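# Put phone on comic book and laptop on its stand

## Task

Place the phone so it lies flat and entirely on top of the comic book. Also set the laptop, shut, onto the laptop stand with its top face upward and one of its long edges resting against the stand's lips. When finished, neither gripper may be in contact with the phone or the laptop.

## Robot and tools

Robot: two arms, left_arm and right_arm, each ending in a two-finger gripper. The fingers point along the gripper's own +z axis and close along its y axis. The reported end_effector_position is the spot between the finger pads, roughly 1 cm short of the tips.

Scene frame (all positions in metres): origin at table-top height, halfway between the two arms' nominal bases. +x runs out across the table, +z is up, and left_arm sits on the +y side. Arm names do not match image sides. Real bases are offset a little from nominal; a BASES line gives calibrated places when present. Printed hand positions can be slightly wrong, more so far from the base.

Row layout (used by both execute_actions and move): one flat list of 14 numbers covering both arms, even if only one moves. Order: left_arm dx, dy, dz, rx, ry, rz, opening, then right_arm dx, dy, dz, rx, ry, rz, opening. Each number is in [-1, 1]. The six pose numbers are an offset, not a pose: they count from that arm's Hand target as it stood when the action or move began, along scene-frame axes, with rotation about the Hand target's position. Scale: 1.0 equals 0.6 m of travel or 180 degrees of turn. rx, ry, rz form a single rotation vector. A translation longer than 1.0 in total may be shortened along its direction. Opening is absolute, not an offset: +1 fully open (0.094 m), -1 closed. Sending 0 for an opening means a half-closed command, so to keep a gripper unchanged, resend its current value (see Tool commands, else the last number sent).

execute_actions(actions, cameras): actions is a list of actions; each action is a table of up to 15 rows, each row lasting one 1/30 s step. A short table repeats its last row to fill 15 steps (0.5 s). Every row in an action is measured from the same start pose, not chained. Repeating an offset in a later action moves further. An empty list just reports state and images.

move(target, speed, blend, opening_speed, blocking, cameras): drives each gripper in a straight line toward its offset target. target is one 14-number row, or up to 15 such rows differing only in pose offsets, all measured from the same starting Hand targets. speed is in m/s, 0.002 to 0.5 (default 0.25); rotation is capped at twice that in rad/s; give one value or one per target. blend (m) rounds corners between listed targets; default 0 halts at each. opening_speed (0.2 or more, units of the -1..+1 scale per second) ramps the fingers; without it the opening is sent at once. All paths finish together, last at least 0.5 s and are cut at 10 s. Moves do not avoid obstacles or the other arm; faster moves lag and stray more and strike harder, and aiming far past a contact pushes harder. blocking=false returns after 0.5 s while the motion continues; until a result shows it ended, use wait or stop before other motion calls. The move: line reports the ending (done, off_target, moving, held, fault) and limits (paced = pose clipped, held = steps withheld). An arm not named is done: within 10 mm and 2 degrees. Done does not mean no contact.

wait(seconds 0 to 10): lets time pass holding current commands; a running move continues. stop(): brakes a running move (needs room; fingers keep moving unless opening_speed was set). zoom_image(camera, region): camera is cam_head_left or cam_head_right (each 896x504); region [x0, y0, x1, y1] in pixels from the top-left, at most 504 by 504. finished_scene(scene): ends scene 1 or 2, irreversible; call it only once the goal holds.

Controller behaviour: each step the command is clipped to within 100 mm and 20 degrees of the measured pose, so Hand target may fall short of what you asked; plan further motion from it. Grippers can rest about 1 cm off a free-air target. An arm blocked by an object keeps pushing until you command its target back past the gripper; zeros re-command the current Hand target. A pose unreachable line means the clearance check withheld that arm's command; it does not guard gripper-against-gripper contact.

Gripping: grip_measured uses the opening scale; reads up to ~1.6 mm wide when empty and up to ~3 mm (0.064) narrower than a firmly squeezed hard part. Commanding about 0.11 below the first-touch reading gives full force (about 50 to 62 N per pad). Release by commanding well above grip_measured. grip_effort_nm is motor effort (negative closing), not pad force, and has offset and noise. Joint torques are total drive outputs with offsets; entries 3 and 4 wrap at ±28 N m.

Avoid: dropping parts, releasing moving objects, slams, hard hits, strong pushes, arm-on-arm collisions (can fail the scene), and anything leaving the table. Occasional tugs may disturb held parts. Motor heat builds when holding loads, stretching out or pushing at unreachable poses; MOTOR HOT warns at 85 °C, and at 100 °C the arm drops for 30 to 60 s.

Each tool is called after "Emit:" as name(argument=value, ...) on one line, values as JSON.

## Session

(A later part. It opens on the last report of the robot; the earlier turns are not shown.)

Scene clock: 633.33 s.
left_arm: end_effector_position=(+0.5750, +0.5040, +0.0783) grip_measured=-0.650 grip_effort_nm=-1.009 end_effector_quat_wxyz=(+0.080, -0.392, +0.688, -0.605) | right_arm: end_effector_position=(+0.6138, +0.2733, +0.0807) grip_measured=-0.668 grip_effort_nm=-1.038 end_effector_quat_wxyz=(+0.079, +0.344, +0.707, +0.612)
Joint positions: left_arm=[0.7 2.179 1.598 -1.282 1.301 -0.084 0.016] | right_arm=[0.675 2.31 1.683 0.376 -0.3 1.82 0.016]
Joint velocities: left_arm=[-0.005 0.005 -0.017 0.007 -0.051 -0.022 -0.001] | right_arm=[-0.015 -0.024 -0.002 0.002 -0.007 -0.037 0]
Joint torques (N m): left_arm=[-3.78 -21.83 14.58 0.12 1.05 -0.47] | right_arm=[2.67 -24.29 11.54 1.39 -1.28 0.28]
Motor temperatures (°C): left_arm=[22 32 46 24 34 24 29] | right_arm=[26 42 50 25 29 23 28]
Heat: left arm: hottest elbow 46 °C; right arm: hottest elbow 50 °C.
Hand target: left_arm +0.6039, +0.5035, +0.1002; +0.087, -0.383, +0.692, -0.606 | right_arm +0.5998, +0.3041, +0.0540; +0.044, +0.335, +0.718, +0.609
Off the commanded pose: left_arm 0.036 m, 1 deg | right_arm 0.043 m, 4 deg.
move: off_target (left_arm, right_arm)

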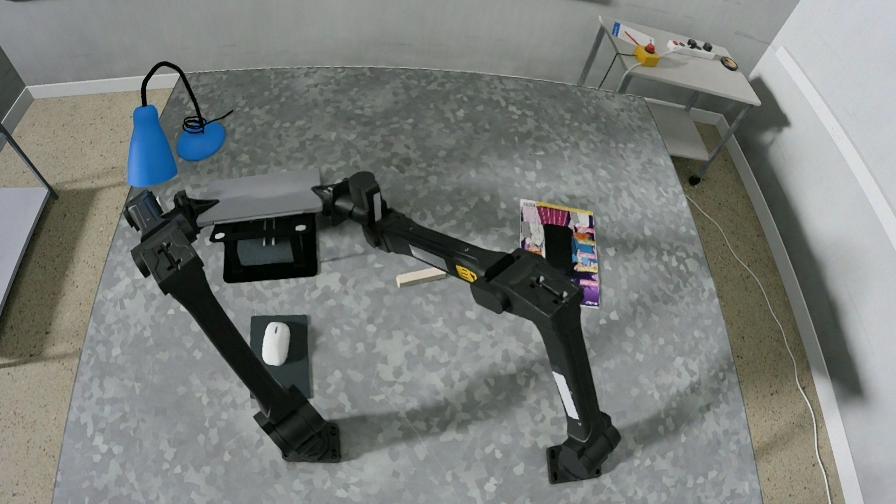

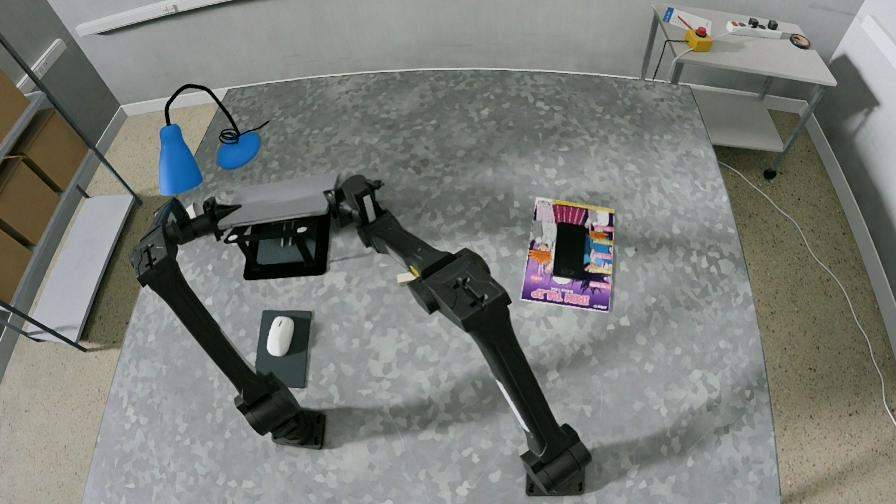

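Emit:
zoom_image(camera="cam_head_left", region=[190, 160, 340, 290])

Emit:
zoom_image(camera="cam_head_right", region=[205, 165, 355, 285])

Scaled by 3.360.

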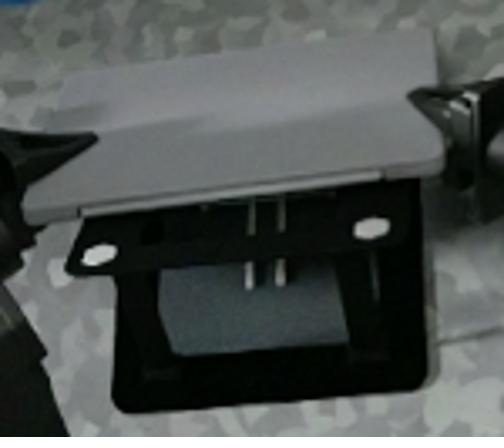

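Scaled by 3.360.

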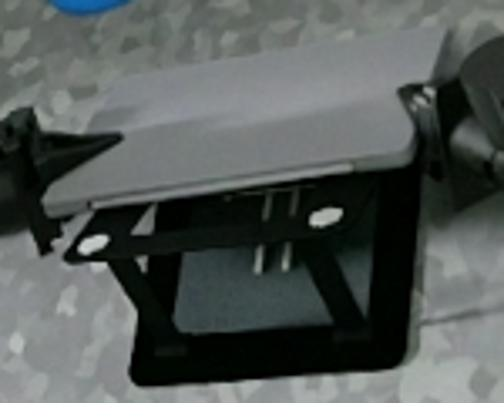

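Emit:
move(target=[0,0,-0.02,0,0,0,-0.85,0,0,-0.01,0,0,0,-0.85], speed=0.05, cameras=[])

Scene clock: 654.17 s.
left_arm: end_effector_position=(+0.5783, +0.5046, +0.0756) grip_measured=-0.650 grip_effort_nm=-1.009 end_effector_quat_wxyz=(+0.084, -0.391, +0.689, -0.605) | right_arm: end_effector_position=(+0.6154, +0.2733, +0.0790) grip_measured=-0.668 grip_effort_nm=-1.038 end_effector_quat_wxyz=(+0.079, +0.344, +0.707, +0.612)
Joint positions: left_arm=[0.697 2.183 1.598 -1.253 1.304 -0.102 0.016] | right_arm=[0.674 2.316 1.688 0.376 -0.3 1.818 0.016]
Joint velocities: left_arm=[-0.015 -0.005 0.002 0.002 -0.007 -0.007 0] | right_arm=[-0.024 -0.005 -0.007 0.007 -0.007 -0.007 0]
Joint torques (N m): left_arm=[-3.31 -20.84 14.05 0.47 0.93 -0.32] | right_arm=[2.67 -23.94 11.14 1.63 -1.29 0.3]
Motor temperatures (°C): left_arm=[22 33 45 24 33 24 30] | right_arm=[26 43 51 25 30 23 28]
Heat: left arm: hottest elbow 45 °C; right arm: hottest elbow 51 °C.
Hand target: left_arm +0.6040, +0.5035, +0.0882; +0.087, -0.383, +0.692, -0.606 | right_arm +0.5997, +0.3040, +0.0479; +0.044, +0.335, +0.718, +0.609
Off the commanded pose: left_arm 0.029 m, 1 deg | right_arm 0.046 m, 4 deg.
move: off_target (left_arm, right_arm)
No camera images: "cameras" was empty.

Emit:
move(target=[0.02,0,-0.03,0,0,0,-0.85,0.02,0,-0.02,0,0,0,-0.85], speed=0.05)

Emit:
zoom_image(camera="cam_head_left", region=[190, 160, 340, 290])

Emit:
zoom_image(camera="cam_head_right", region=[205, 165, 355, 285])

Scene clock: 657.93 s.
left_arm: end_effector_position=(+0.5909, +0.5060, +0.0685) grip_measured=-0.650 grip_effort_nm=-1.009 end_effector_quat_wxyz=(+0.088, -0.389, +0.687, -0.608) | right_arm: end_effector_position=(+0.6250, +0.2743, +0.0750) grip_measured=-0.668 grip_effort_nm=-1.043 end_effector_quat_wxyz=(+0.081, +0.339, +0.707, +0.615)
Joint positions: left_arm=[0.686 2.207 1.619 -1.197 1.317 -0.15 0.016] | right_arm=[0.666 2.342 1.722 0.376 -0.313 1.812 0.016]
Joint velocities: left_arm=[0.005 0.005 0.002 -0.012 -0.037 0.022 -0.001] | right_arm=[-0.005 -0.015 0.002 -0.007 -0.066 0.007 0]
Joint torques (N m): left_arm=[-4.37 -20.6 13.74 1.18 0.49 -0.38] | right_arm=[2.61 -23.3 11.34 1.58 -1.21 0.32]
Motor temperatures (°C): left_arm=[22 32 45 24 33 24 30] | right_arm=[26 43 51 25 30 23 28]
Heat: left arm: hottest elbow 45 °C; right arm: hottest elbow 51 °C.
Hand target: left_arm +0.6162, +0.5034, +0.0705; +0.087, -0.383, +0.692, -0.606 | right_arm +0.6115, +0.3039, +0.0358; +0.044, +0.335, +0.718, +0.609
Off the commanded pose: left_arm 0.025 m, 1 deg | right_arm 0.051 m, 4 deg.
move: off_target (left_arm, right_arm)

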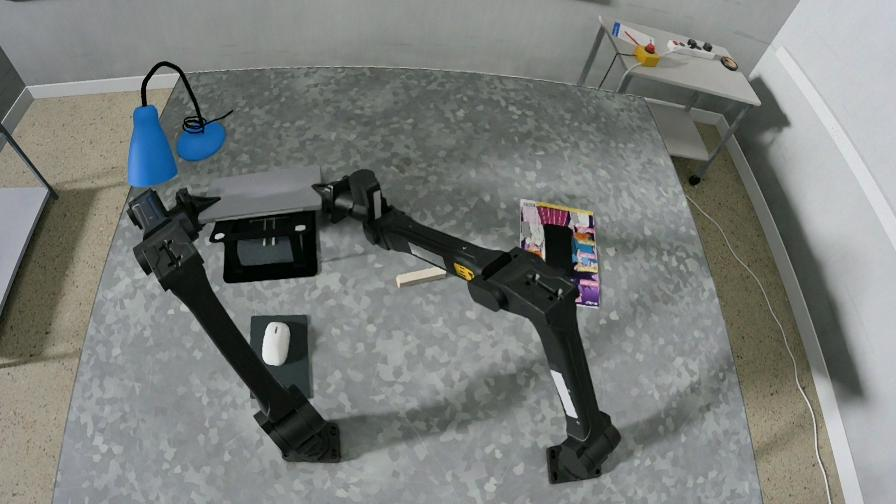

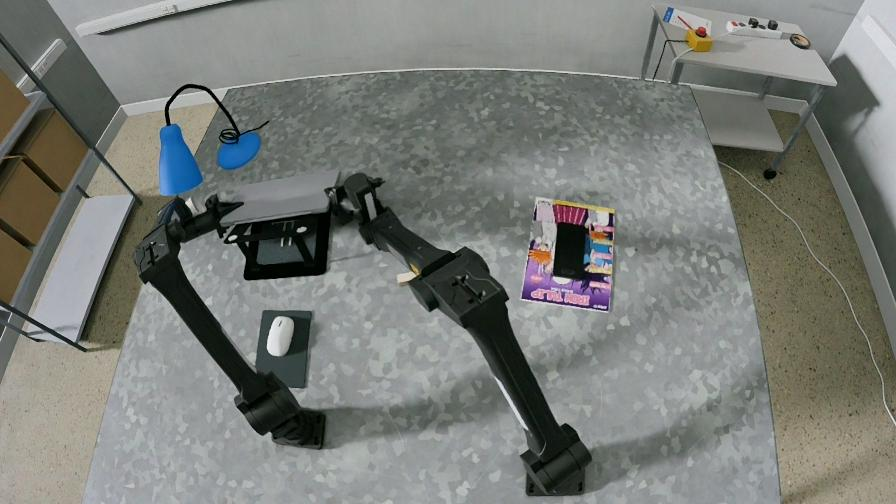

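Scaled by 3.360.

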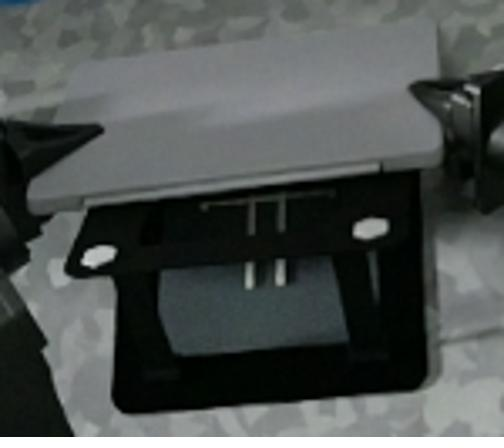

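Scaled by 3.360.

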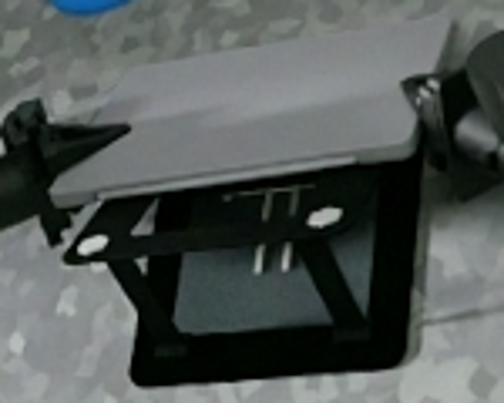

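Emit:
move(target=[-0.1,0,0.06,0,0,0,-0.85,-0.1,0,0.06,0,0,0,-0.85], speed=0.06)

Emit:
zoom_image(camera="cam_head_left", region=[190, 160, 340, 290])

Emit:
zoom_image(camera="cam_head_right", region=[205, 165, 355, 285])

Scene clock: 676.87 s.
left_arm: end_effector_position=(+0.5601, +0.5025, +0.0698) grip_measured=-0.650 grip_effort_nm=-1.009 end_effector_quat_wxyz=(+0.078, -0.383, +0.691, -0.608) | right_arm: end_effector_position=(+0.5967, +0.2706, +0.0749) grip_measured=-0.668 grip_effort_nm=-1.033 end_effector_quat_wxyz=(+0.084, +0.347, +0.712, +0.605)
Joint positions: left_arm=[0.715 2.193 1.585 -1.364 1.297 0.037 0.016] | right_arm=[0.691 2.283 1.621 0.396 -0.274 1.812 0.016]
Joint velocities: left_arm=[-0.005 -0.015 0.002 -0.002 0.051 -0.081 -0.001] | right_arm=[-0.005 -0.005 0.002 -0.007 0.007 -0.037 0]
Joint torques (N m): left_arm=[-0.97 -27.11 7.06 -1.55 0.55 0] | right_arm=[4.66 -28.98 6.39 1.92 -0.76 0.47]
Motor temperatures (°C): left_arm=[22 32 45 24 32 24 30] | right_arm=[26 42 49 25 30 23 29]
Heat: left arm: hottest elbow 45 °C; right arm: hottest elbow 49 °C.
Hand target: left_arm +0.5556, +0.5035, +0.1058; +0.086, -0.382, +0.692, -0.606 | right_arm +0.5522, +0.3048, +0.0728; +0.044, +0.335, +0.718, +0.609
Off the commanded pose: left_arm 0.037 m, 1 deg | right_arm 0.056 m, 5 deg.
move: off_target (left_arm, right_arm)

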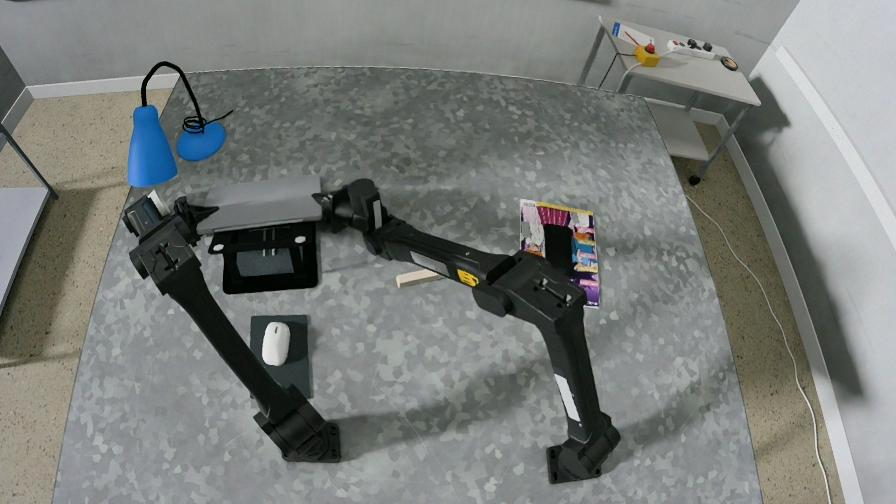

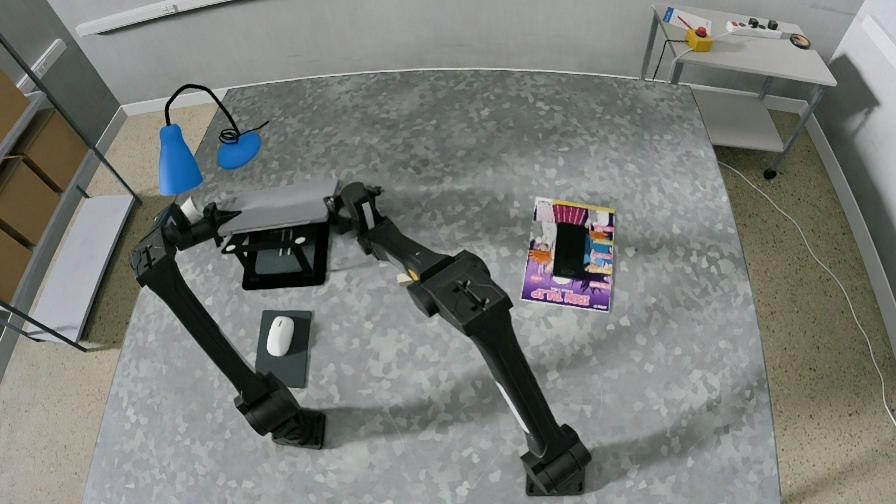

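Scaled by 3.360.

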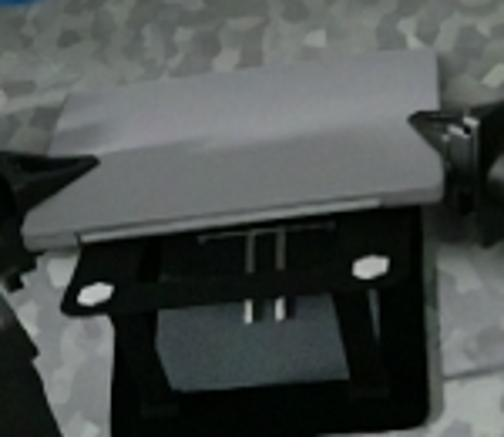

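Scaled by 3.360.

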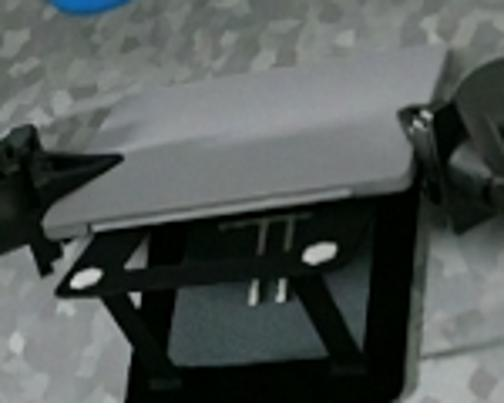

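Emit:
move(target=[-0.01,0,0.06,0,0,0,-0.85,-0.01,0,0.06,0,0,0,-0.85], speed=0.06)

Emit:
zoom_image(camera="cam_head_left", region=[190, 160, 340, 290])

Emit:
zoom_image(camera="cam_head_right", region=[205, 165, 355, 285])

Scene clock: 681.23 s.
left_arm: end_effector_position=(+0.5487, +0.5036, +0.0839) grip_measured=-0.650 grip_effort_nm=-1.009 end_effector_quat_wxyz=(+0.064, -0.392, +0.693, -0.602) | right_arm: end_effector_position=(+0.5854, +0.2718, +0.0852) grip_measured=-0.668 grip_effort_nm=-1.043 end_effector_quat_wxyz=(+0.072, +0.357, +0.714, +0.598)
Joint positions: left_arm=[0.728 2.167 1.585 -1.447 1.27 0.068 0.016] | right_arm=[0.701 2.245 1.597 0.36 -0.271 1.836 0.016]
Joint velocities: left_arm=[-0.015 -0.005 -0.002 -0.002 0.037 0.037 -0.001] | right_arm=[-0.005 0.005 -0.007 -0.022 0.037 -0.081 0]
Joint torques (N m): left_arm=[-1.79 -29.27 8.08 -1.7 1.45 -0.02] | right_arm=[4.42 -30.8 7.49 1.36 -0.69 0.27]
Motor temperatures (°C): left_arm=[22 33 44 24 32 24 30] | right_arm=[26 43 49 25 29 23 29]
Heat: left arm: hottest elbow 44 °C; right arm: hottest elbow 49 °C.
Hand target: left_arm +0.5494, +0.5035, +0.1416; +0.086, -0.382, +0.692, -0.606 | right_arm +0.5468, +0.3050, +0.1087; +0.044, +0.335, +0.718, +0.609
Off the commanded pose: left_arm 0.058 m, 3 deg | right_arm 0.056 m, 4 deg.
move: off_target (left_arm, right_arm)

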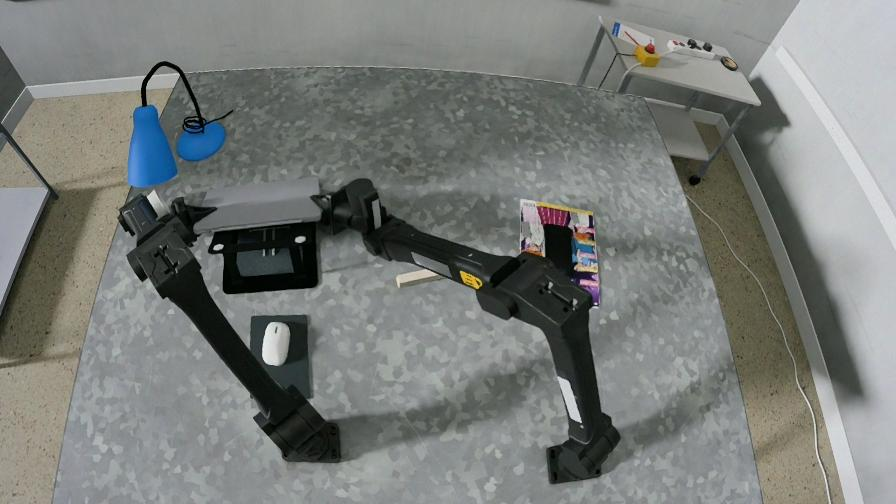

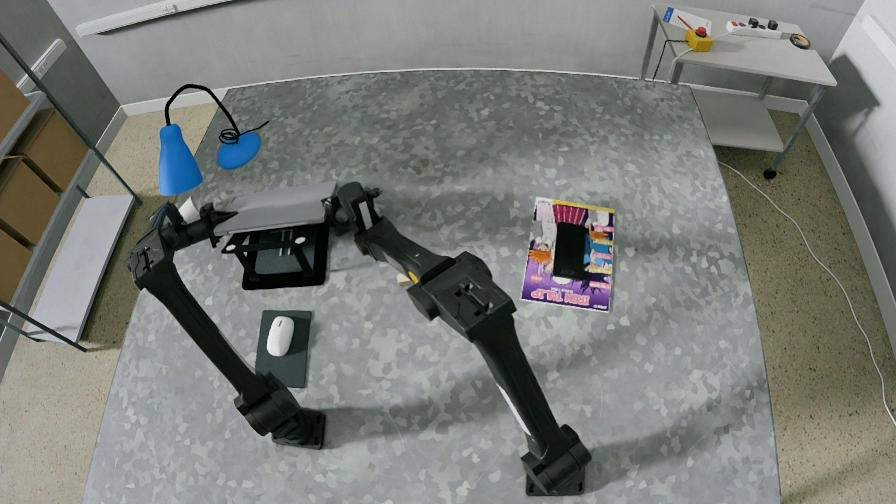

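Scaled by 3.360.

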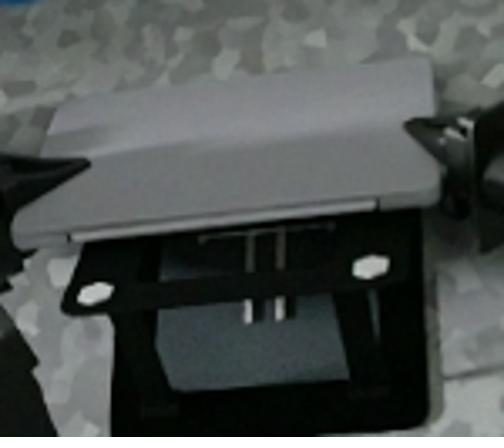

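Scaled by 3.360.

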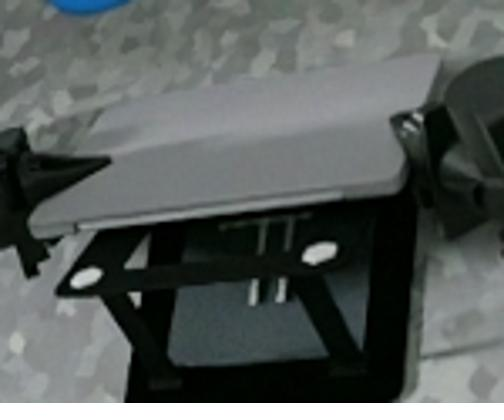

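Emit:
move(target=[-0.06,0,0.06,0,0,0,-0.85,-0.06,0,0.06,0,0,0,-0.85], speed=0.07)

Emit:
zoom_image(camera="cam_head_left", region=[190, 160, 340, 290])

Emit:
zoom_image(camera="cam_head_right", region=[205, 165, 355, 285])

Scene clock: 686.70 s.
left_arm: end_effector_position=(+0.5102, +0.5058, +0.1093) grip_measured=-0.650 grip_effort_nm=-1.009 end_effector_quat_wxyz=(+0.050, -0.399, +0.691, -0.601) | right_arm: end_effector_position=(+0.5466, +0.2733, +0.1093) grip_measured=-0.668 grip_effort_nm=-1.043 end_effector_quat_wxyz=(+0.060, +0.368, +0.717, +0.589)
Joint positions: left_arm=[0.778 2.106 1.539 -1.614 1.232 0.197 0.016] | right_arm=[0.739 2.143 1.501 0.33 -0.239 1.868 0.016]
Joint velocities: left_arm=[-0.015 -0.005 0.007 -0.002 -0.081 0.007 0] | right_arm=[0.015 -0.024 -0.007 0.007 -0.022 -0.037 0]
Joint torques (N m): left_arm=[-1.61 -29.33 8.28 -2.28 2.03 0.12] | right_arm=[4.37 -30.04 8.23 1.73 -0.5 0.08]
Motor temperatures (°C): left_arm=[22 32 43 24 33 24 30] | right_arm=[26 44 48 25 29 23 29]
Heat: left arm: hottest elbow 43 °C; right arm: hottest elbow 48 °C.
Hand target: left_arm +0.5129, +0.5036, +0.1771; +0.086, -0.382, +0.692, -0.606 | right_arm +0.5113, +0.3057, +0.1452; +0.044, +0.335, +0.718, +0.609
Off the commanded pose: left_arm 0.068 m, 5 deg | right_arm 0.059 m, 5 deg.
move: off_target (left_arm, right_arm)

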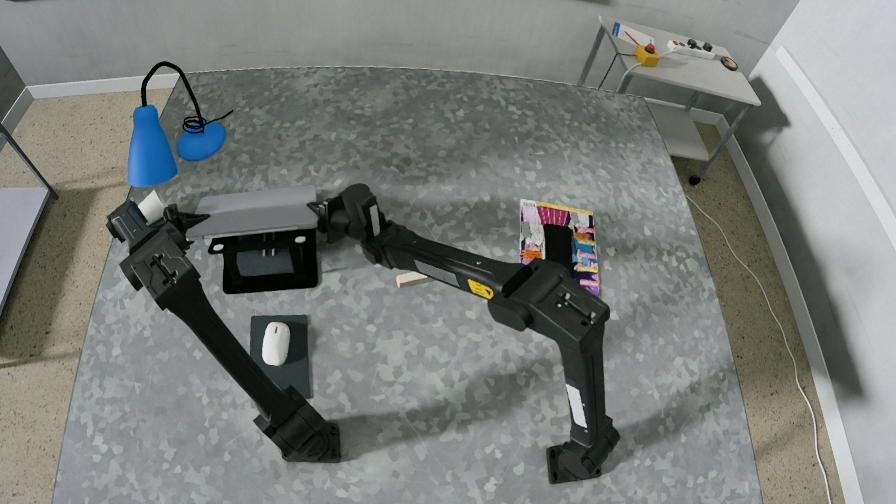

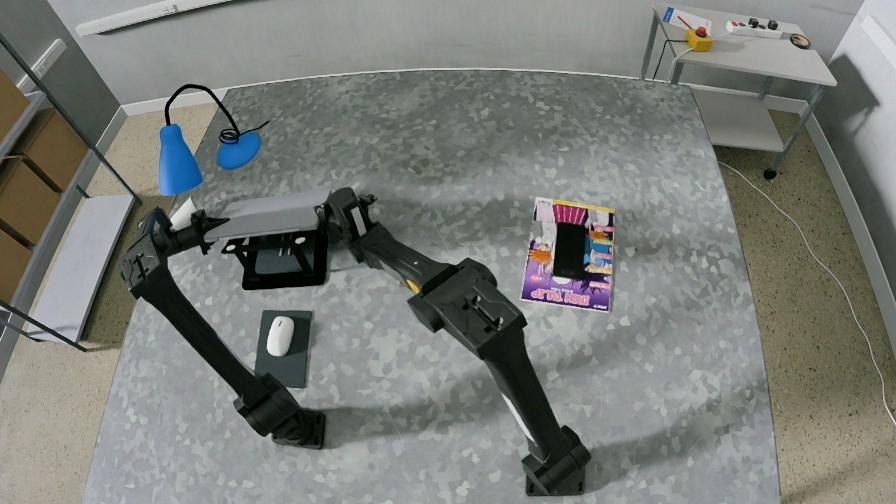

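Scaled by 3.360.

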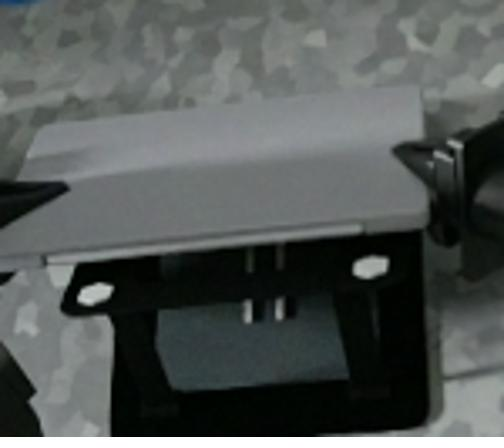

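Scaled by 3.360.

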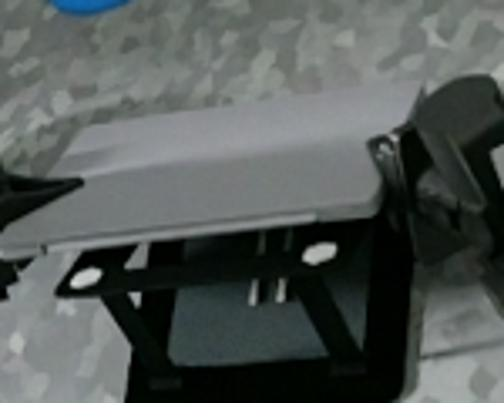

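Emit:
move(target=[-0.07,0,0.04,0,0,0,-0.85,-0.07,0,0.04,0,0,0,-0.85], speed=0.07)

Emit:
zoom_image(camera="cam_head_left", region=[190, 160, 340, 290])

Emit:
zoom_image(camera="cam_head_right", region=[205, 165, 355, 285])

Scene clock: 692.63 s.
left_arm: end_effector_position=(+0.4687, +0.5069, +0.1407) grip_measured=-0.650 grip_effort_nm=-1.009 end_effector_quat_wxyz=(+0.065, -0.410, +0.693, -0.589) | right_arm: end_effector_position=(+0.5086, +0.2745, +0.1355) grip_measured=-0.668 grip_effort_nm=-1.038 end_effector_quat_wxyz=(+0.059, +0.370, +0.715, +0.590)
Joint positions: left_arm=[0.837 1.983 1.438 -1.639 1.198 0.222 0.016] | right_arm=[0.782 2.047 1.41 0.33 -0.196 1.887 0.016]
Joint velocities: left_arm=[-0.015 -0.005 -0.007 0.007 -0.066 -0.022 0] | right_arm=[0.005 -0.024 -0.012 -0.007 0.081 -0.066 0]
Joint torques (N m): left_arm=[-1.26 -26.87 8.53 -2.26 2.15 0.07] | right_arm=[4.78 -28.98 8.29 1.62 -0.39 0.04]
Motor temperatures (°C): left_arm=[22 32 42 24 34 24 30] | right_arm=[26 46 47 25 28 23 29]
Heat: left arm: hottest elbow 42 °C; right arm: hottest elbow 47 °C.
Hand target: left_arm +0.4705, +0.5036, +0.2007; +0.086, -0.382, +0.692, -0.606 | right_arm +0.4696, +0.3066, +0.1698; +0.044, +0.335, +0.718, +0.609
Off the commanded pose: left_arm 0.060 m, 4 deg | right_arm 0.060 m, 5 deg.
joint sent to its limit (left arm) — joint 4 (wrist pitch), lower limit. The joint targets are off in position and orientation.
move: off_target (left_arm, right_arm)

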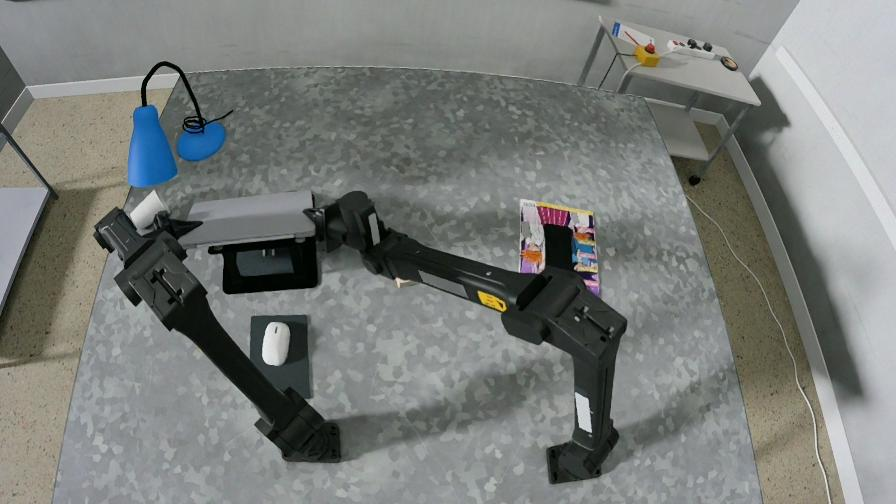

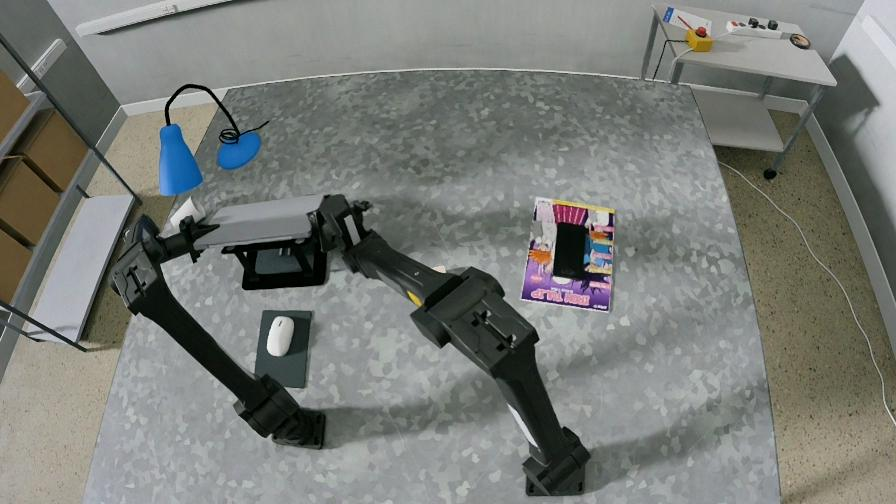

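Scaled by 3.360.

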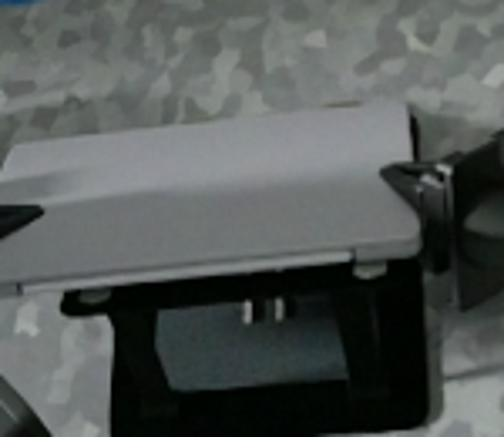

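Scaled by 3.360.

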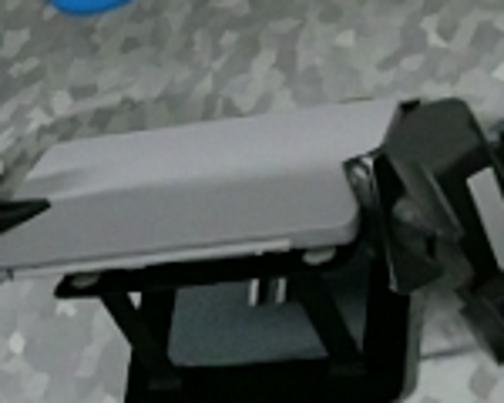

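Emit:
move(target=[0,0,-0.05,0,0,0,-0.85,0,0,-0.05,0,0,0,-0.85], speed=0.06)

Emit:
zoom_image(camera="cam_head_left", region=[190, 160, 340, 290])

Emit:
zoom_image(camera="cam_head_right", region=[205, 165, 355, 285])

Scene clock: 704.37 s.
left_arm: end_effector_position=(+0.4671, +0.5047, +0.1397) grip_measured=-0.650 grip_effort_nm=-1.009 end_effector_quat_wxyz=(+0.070, -0.402, +0.697, -0.590) | right_arm: end_effector_position=(+0.5068, +0.2724, +0.1339) grip_measured=-0.668 grip_effort_nm=-1.033 end_effector_quat_wxyz=(+0.062, +0.367, +0.711, +0.596)
Joint positions: left_arm=[0.837 1.983 1.431 -1.644 1.201 0.255 0.016] | right_arm=[0.782 2.047 1.393 0.363 -0.195 1.887 0.016]
Joint velocities: left_arm=[-0.005 -0.005 -0.002 -0.002 -0.081 0.007 -0.001] | right_arm=[-0.015 0.005 0.002 -0.012 0.007 -0.037 0.001]
Joint torques (N m): left_arm=[-2.08 -23.24 8.38 -1.91 1.99 0.31] | right_arm=[4.78 -25.17 7.84 2.62 -0.41 0.02]
Motor temperatures (°C): left_arm=[22 34 40 24 37 24 30] | right_arm=[26 48 47 25 28 23 29]
Heat: left arm: hottest elbow 40 °C; right arm: hottest shoulder 48 °C.
Hand target: left_arm +0.4708, +0.5033, +0.1707; +0.086, -0.382, +0.692, -0.606 | right_arm +0.4692, +0.3065, +0.1398; +0.044, +0.335, +0.718, +0.608
Off the commanded pose: left_arm 0.031 m, 3 deg | right_arm 0.051 m, 4 deg.
joint sent to its limit (left arm) — joint 4 (wrist pitch), lower limit. The joint targets still meet the commanded pose.
move: off_target (left_arm, right_arm)

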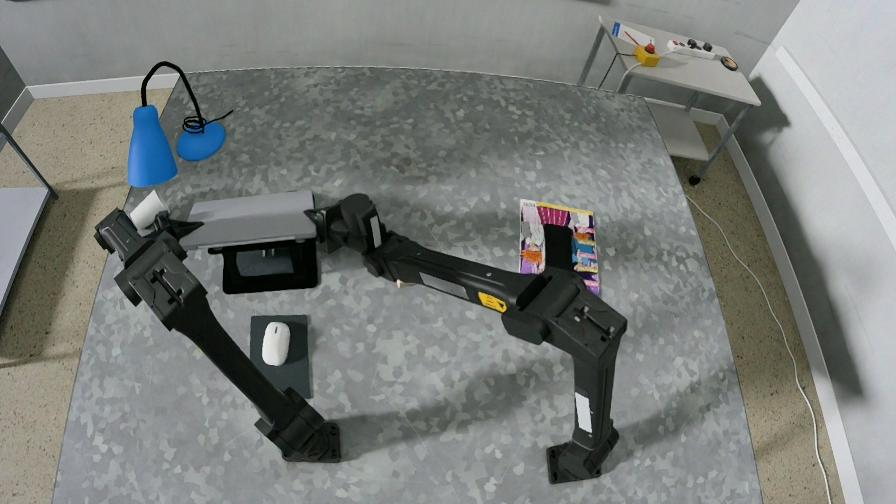

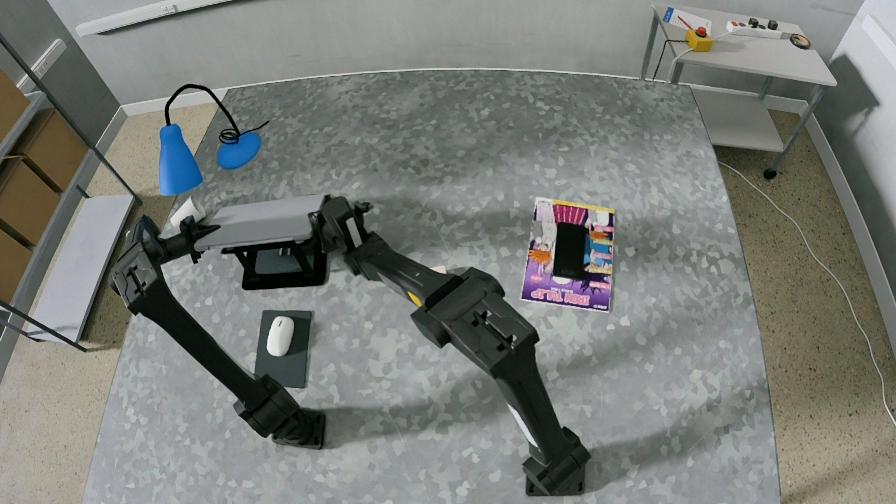

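Scaled by 3.360.

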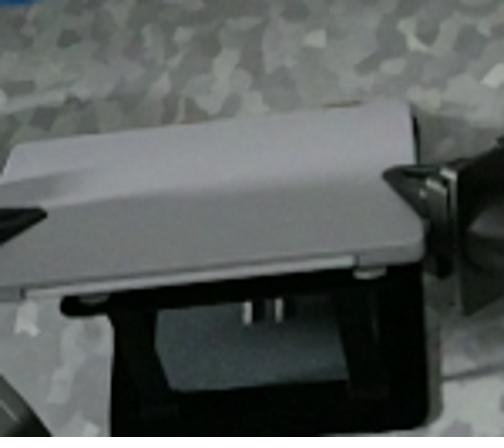

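Scaled by 3.360.

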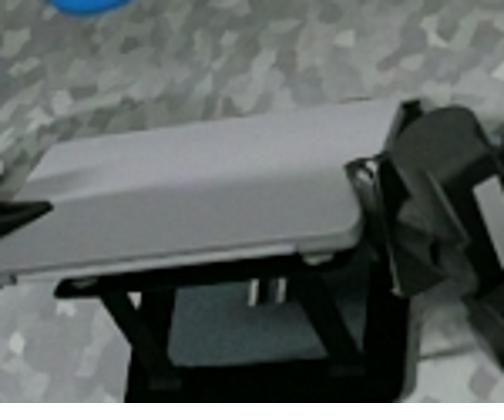

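Emit:
move(target=[0,0,-0.05,0,0,0,-0.85,0,-0.01,-0.05,0,0,0,-0.85], speed=0.06)

Emit:
zoom_image(camera="cam_head_left", region=[190, 160, 340, 290])

Emit:
zoom_image(camera="cam_head_right", region=[205, 165, 355, 285])

Scene clock: 708.50 s.
left_arm: end_effector_position=(+0.4674, +0.5037, +0.1273) grip_measured=-0.650 grip_effort_nm=-1.009 end_effector_quat_wxyz=(+0.073, -0.393, +0.693, -0.600) | right_arm: end_effector_position=(+0.5043, +0.2690, +0.1312) grip_measured=-0.668 grip_effort_nm=-1.038 end_effector_quat_wxyz=(+0.072, +0.358, +0.706, +0.606)
Joint positions: left_arm=[0.837 2.018 1.431 -1.665 1.216 0.319 0.016] | right_arm=[0.783 2.049 1.366 0.421 -0.188 1.872 0.016]
Joint velocities: left_arm=[-0.005 -0.024 0.002 0.007 0.081 -0.066 0] | right_arm=[-0.005 -0.005 0.002 -0.012 0.037 0.007 -0.001]
Joint torques (N m): left_arm=[-1.96 -20.78 7.92 -1.37 1.32 0.31] | right_arm=[4.25 -22.12 7.35 2.95 -0.82 0.14]
Motor temperatures (°C): left_arm=[22 34 40 24 37 24 30] | right_arm=[26 48 47 25 28 23 29]
Heat: left arm: hottest elbow 40 °C; right arm: hottest shoulder 48 °C.
Hand target: left_arm +0.4708, +0.5031, +0.1408; +0.085, -0.382, +0.692, -0.606 | right_arm +0.4687, +0.3004, +0.1102; +0.044, +0.335, +0.718, +0.609
Off the commanded pose: left_arm 0.014 m, 2 deg | right_arm 0.052 m, 4 deg.
joint sent to its limit (left arm) — joint 4 (wrist pitch), lower limit. The joint targets still meet the commanded pose.
move: off_target (left_arm, right_arm)

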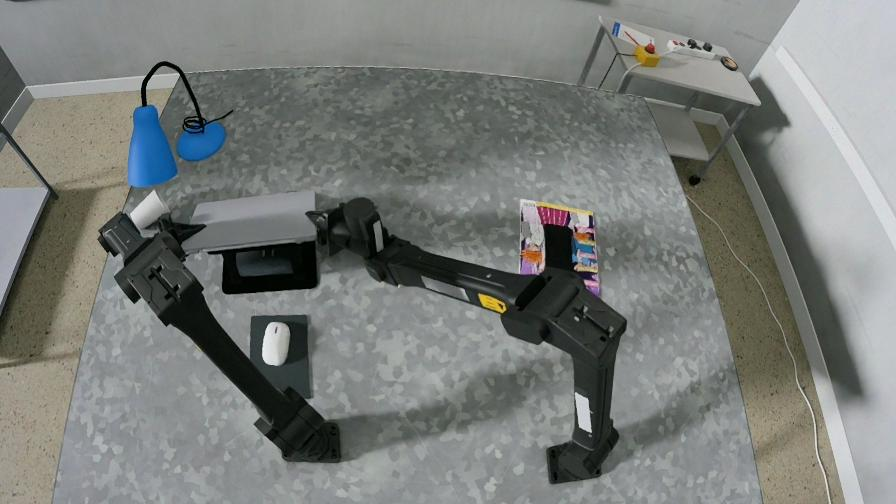

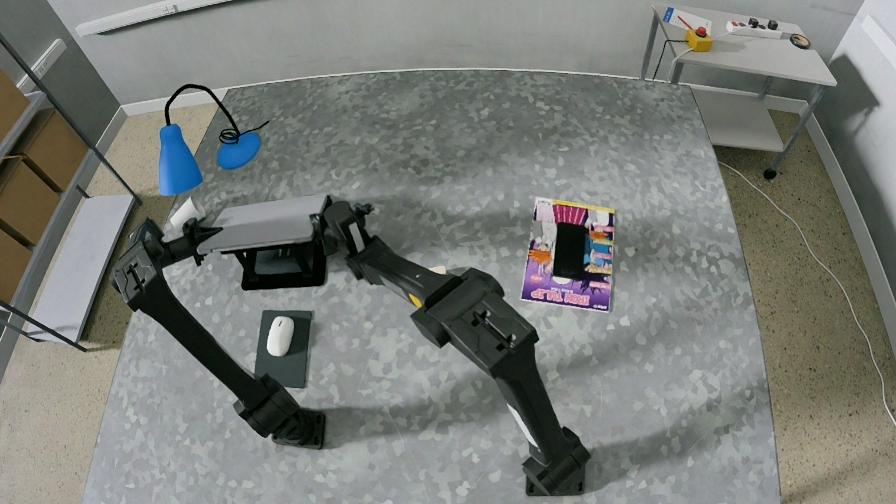

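Scaled by 3.360.

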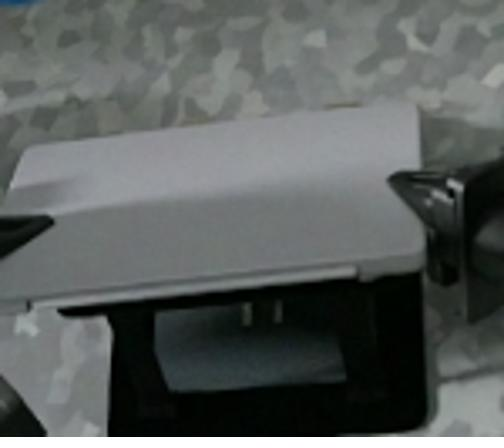

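Scaled by 3.360.

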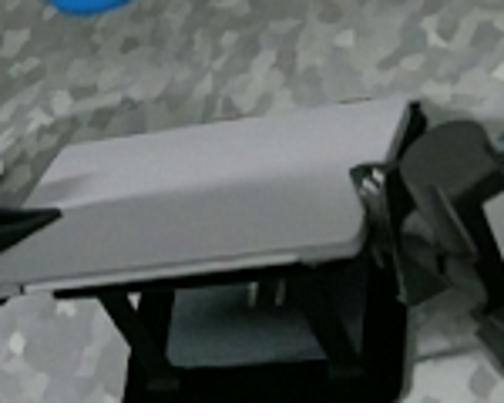

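Emit:
move(target=[0,0,-0.03,0,0,0,-0.85,0.02,0,-0.05,0,0,0,-0.85], speed=0.06)

Emit:
zoom_image(camera="cam_head_left", region=[190, 160, 340, 290])

Emit:
zoom_image(camera="cam_head_right", region=[205, 165, 355, 285])

Scene clock: 712.90 s.
left_arm: end_effector_position=(+0.4680, +0.5035, +0.1171) grip_measured=-0.650 grip_effort_nm=-1.009 end_effector_quat_wxyz=(+0.077, -0.388, +0.692, -0.604) | right_arm: end_effector_position=(+0.5062, +0.2706, +0.1180) grip_measured=-0.668 grip_effort_nm=-1.043 end_effector_quat_wxyz=(+0.074, +0.352, +0.702, +0.614)
Joint positions: left_arm=[0.837 2.041 1.429 -1.662 1.226 0.35 0.016] | right_arm=[0.781 2.082 1.364 0.477 -0.193 1.868 0.016]
Joint velocities: left_arm=[-0.024 -0.005 -0.002 0.012 0.022 0.095 0] | right_arm=[0.005 0.005 -0.002 -0.002 -0.022 -0.066 -0.002]
Joint torques (N m): left_arm=[-1.55 -19.25 7.62 -0.62 0.89 0.21] | right_arm=[3.55 -19.84 8.29 2.74 -1.05 0.14]
Motor temperatures (°C): left_arm=[22 33 40 24 36 24 30] | right_arm=[26 47 46 25 28 23 29]
Heat: left arm: hottest elbow 40 °C; right arm: hottest shoulder 47 °C.
Hand target: left_arm +0.4710, +0.5030, +0.1229; +0.085, -0.382, +0.692, -0.606 | right_arm +0.4802, +0.3000, +0.0798; +0.044, +0.335, +0.718, +0.609
Off the commanded pose: left_arm 0.006 m, 1 deg | right_arm 0.055 m, 4 deg.
move: off_target (right_arm)

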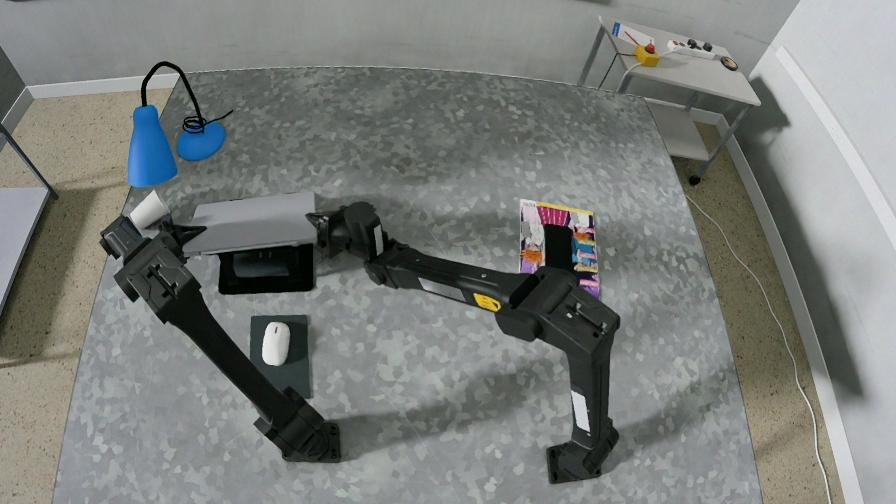

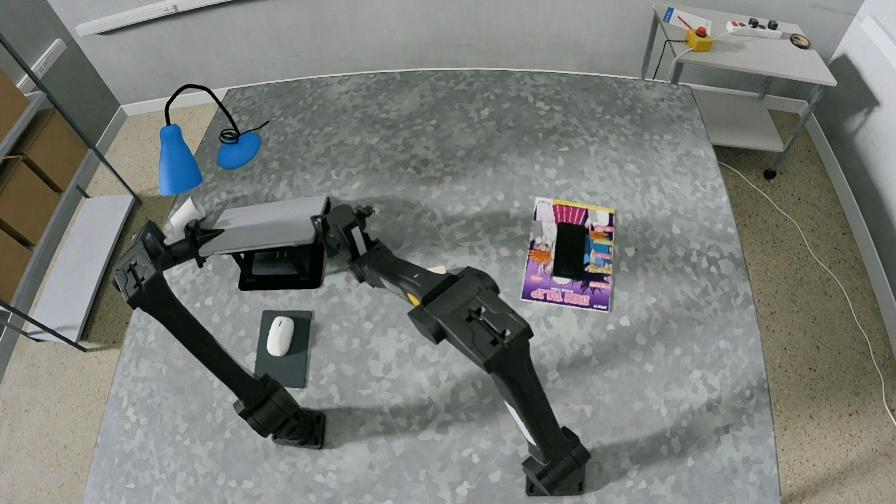

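Scaled by 3.360.

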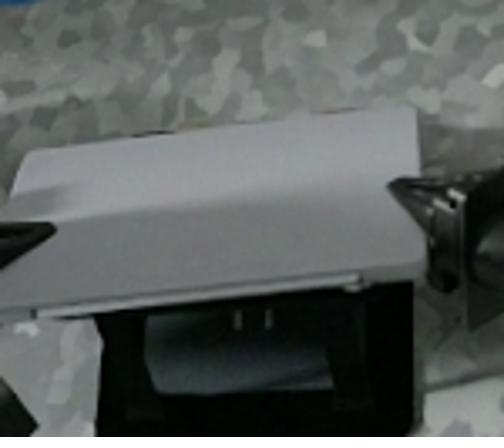

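Scaled by 3.360.

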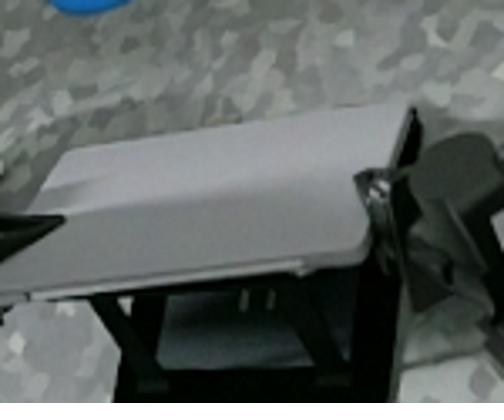

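Emit:
zoom_image(camera="cam_head_left", region=[220, 180, 320, 220])

Emit:
zoom_image(camera="cam_head_right", region=[230, 180, 340, 224])

Emit:
zoom_image(camera="cam_head_left", region=[190, 220, 340, 310])

Scaled by 5.040.

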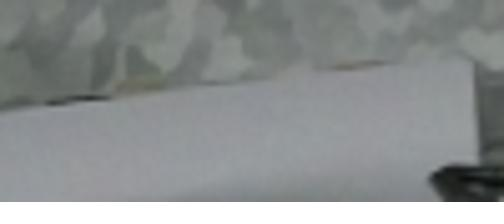

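Scaled by 4.582.

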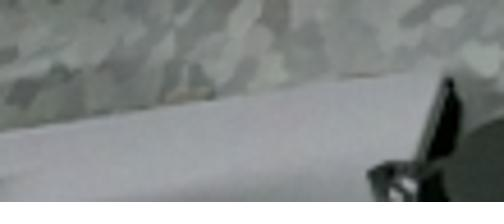

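Scaled by 3.360.

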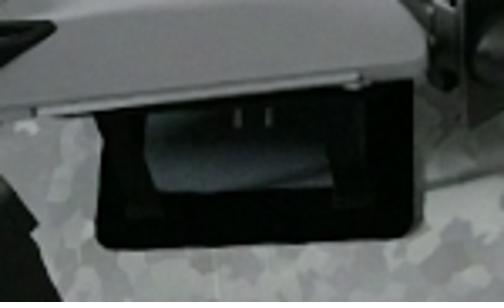

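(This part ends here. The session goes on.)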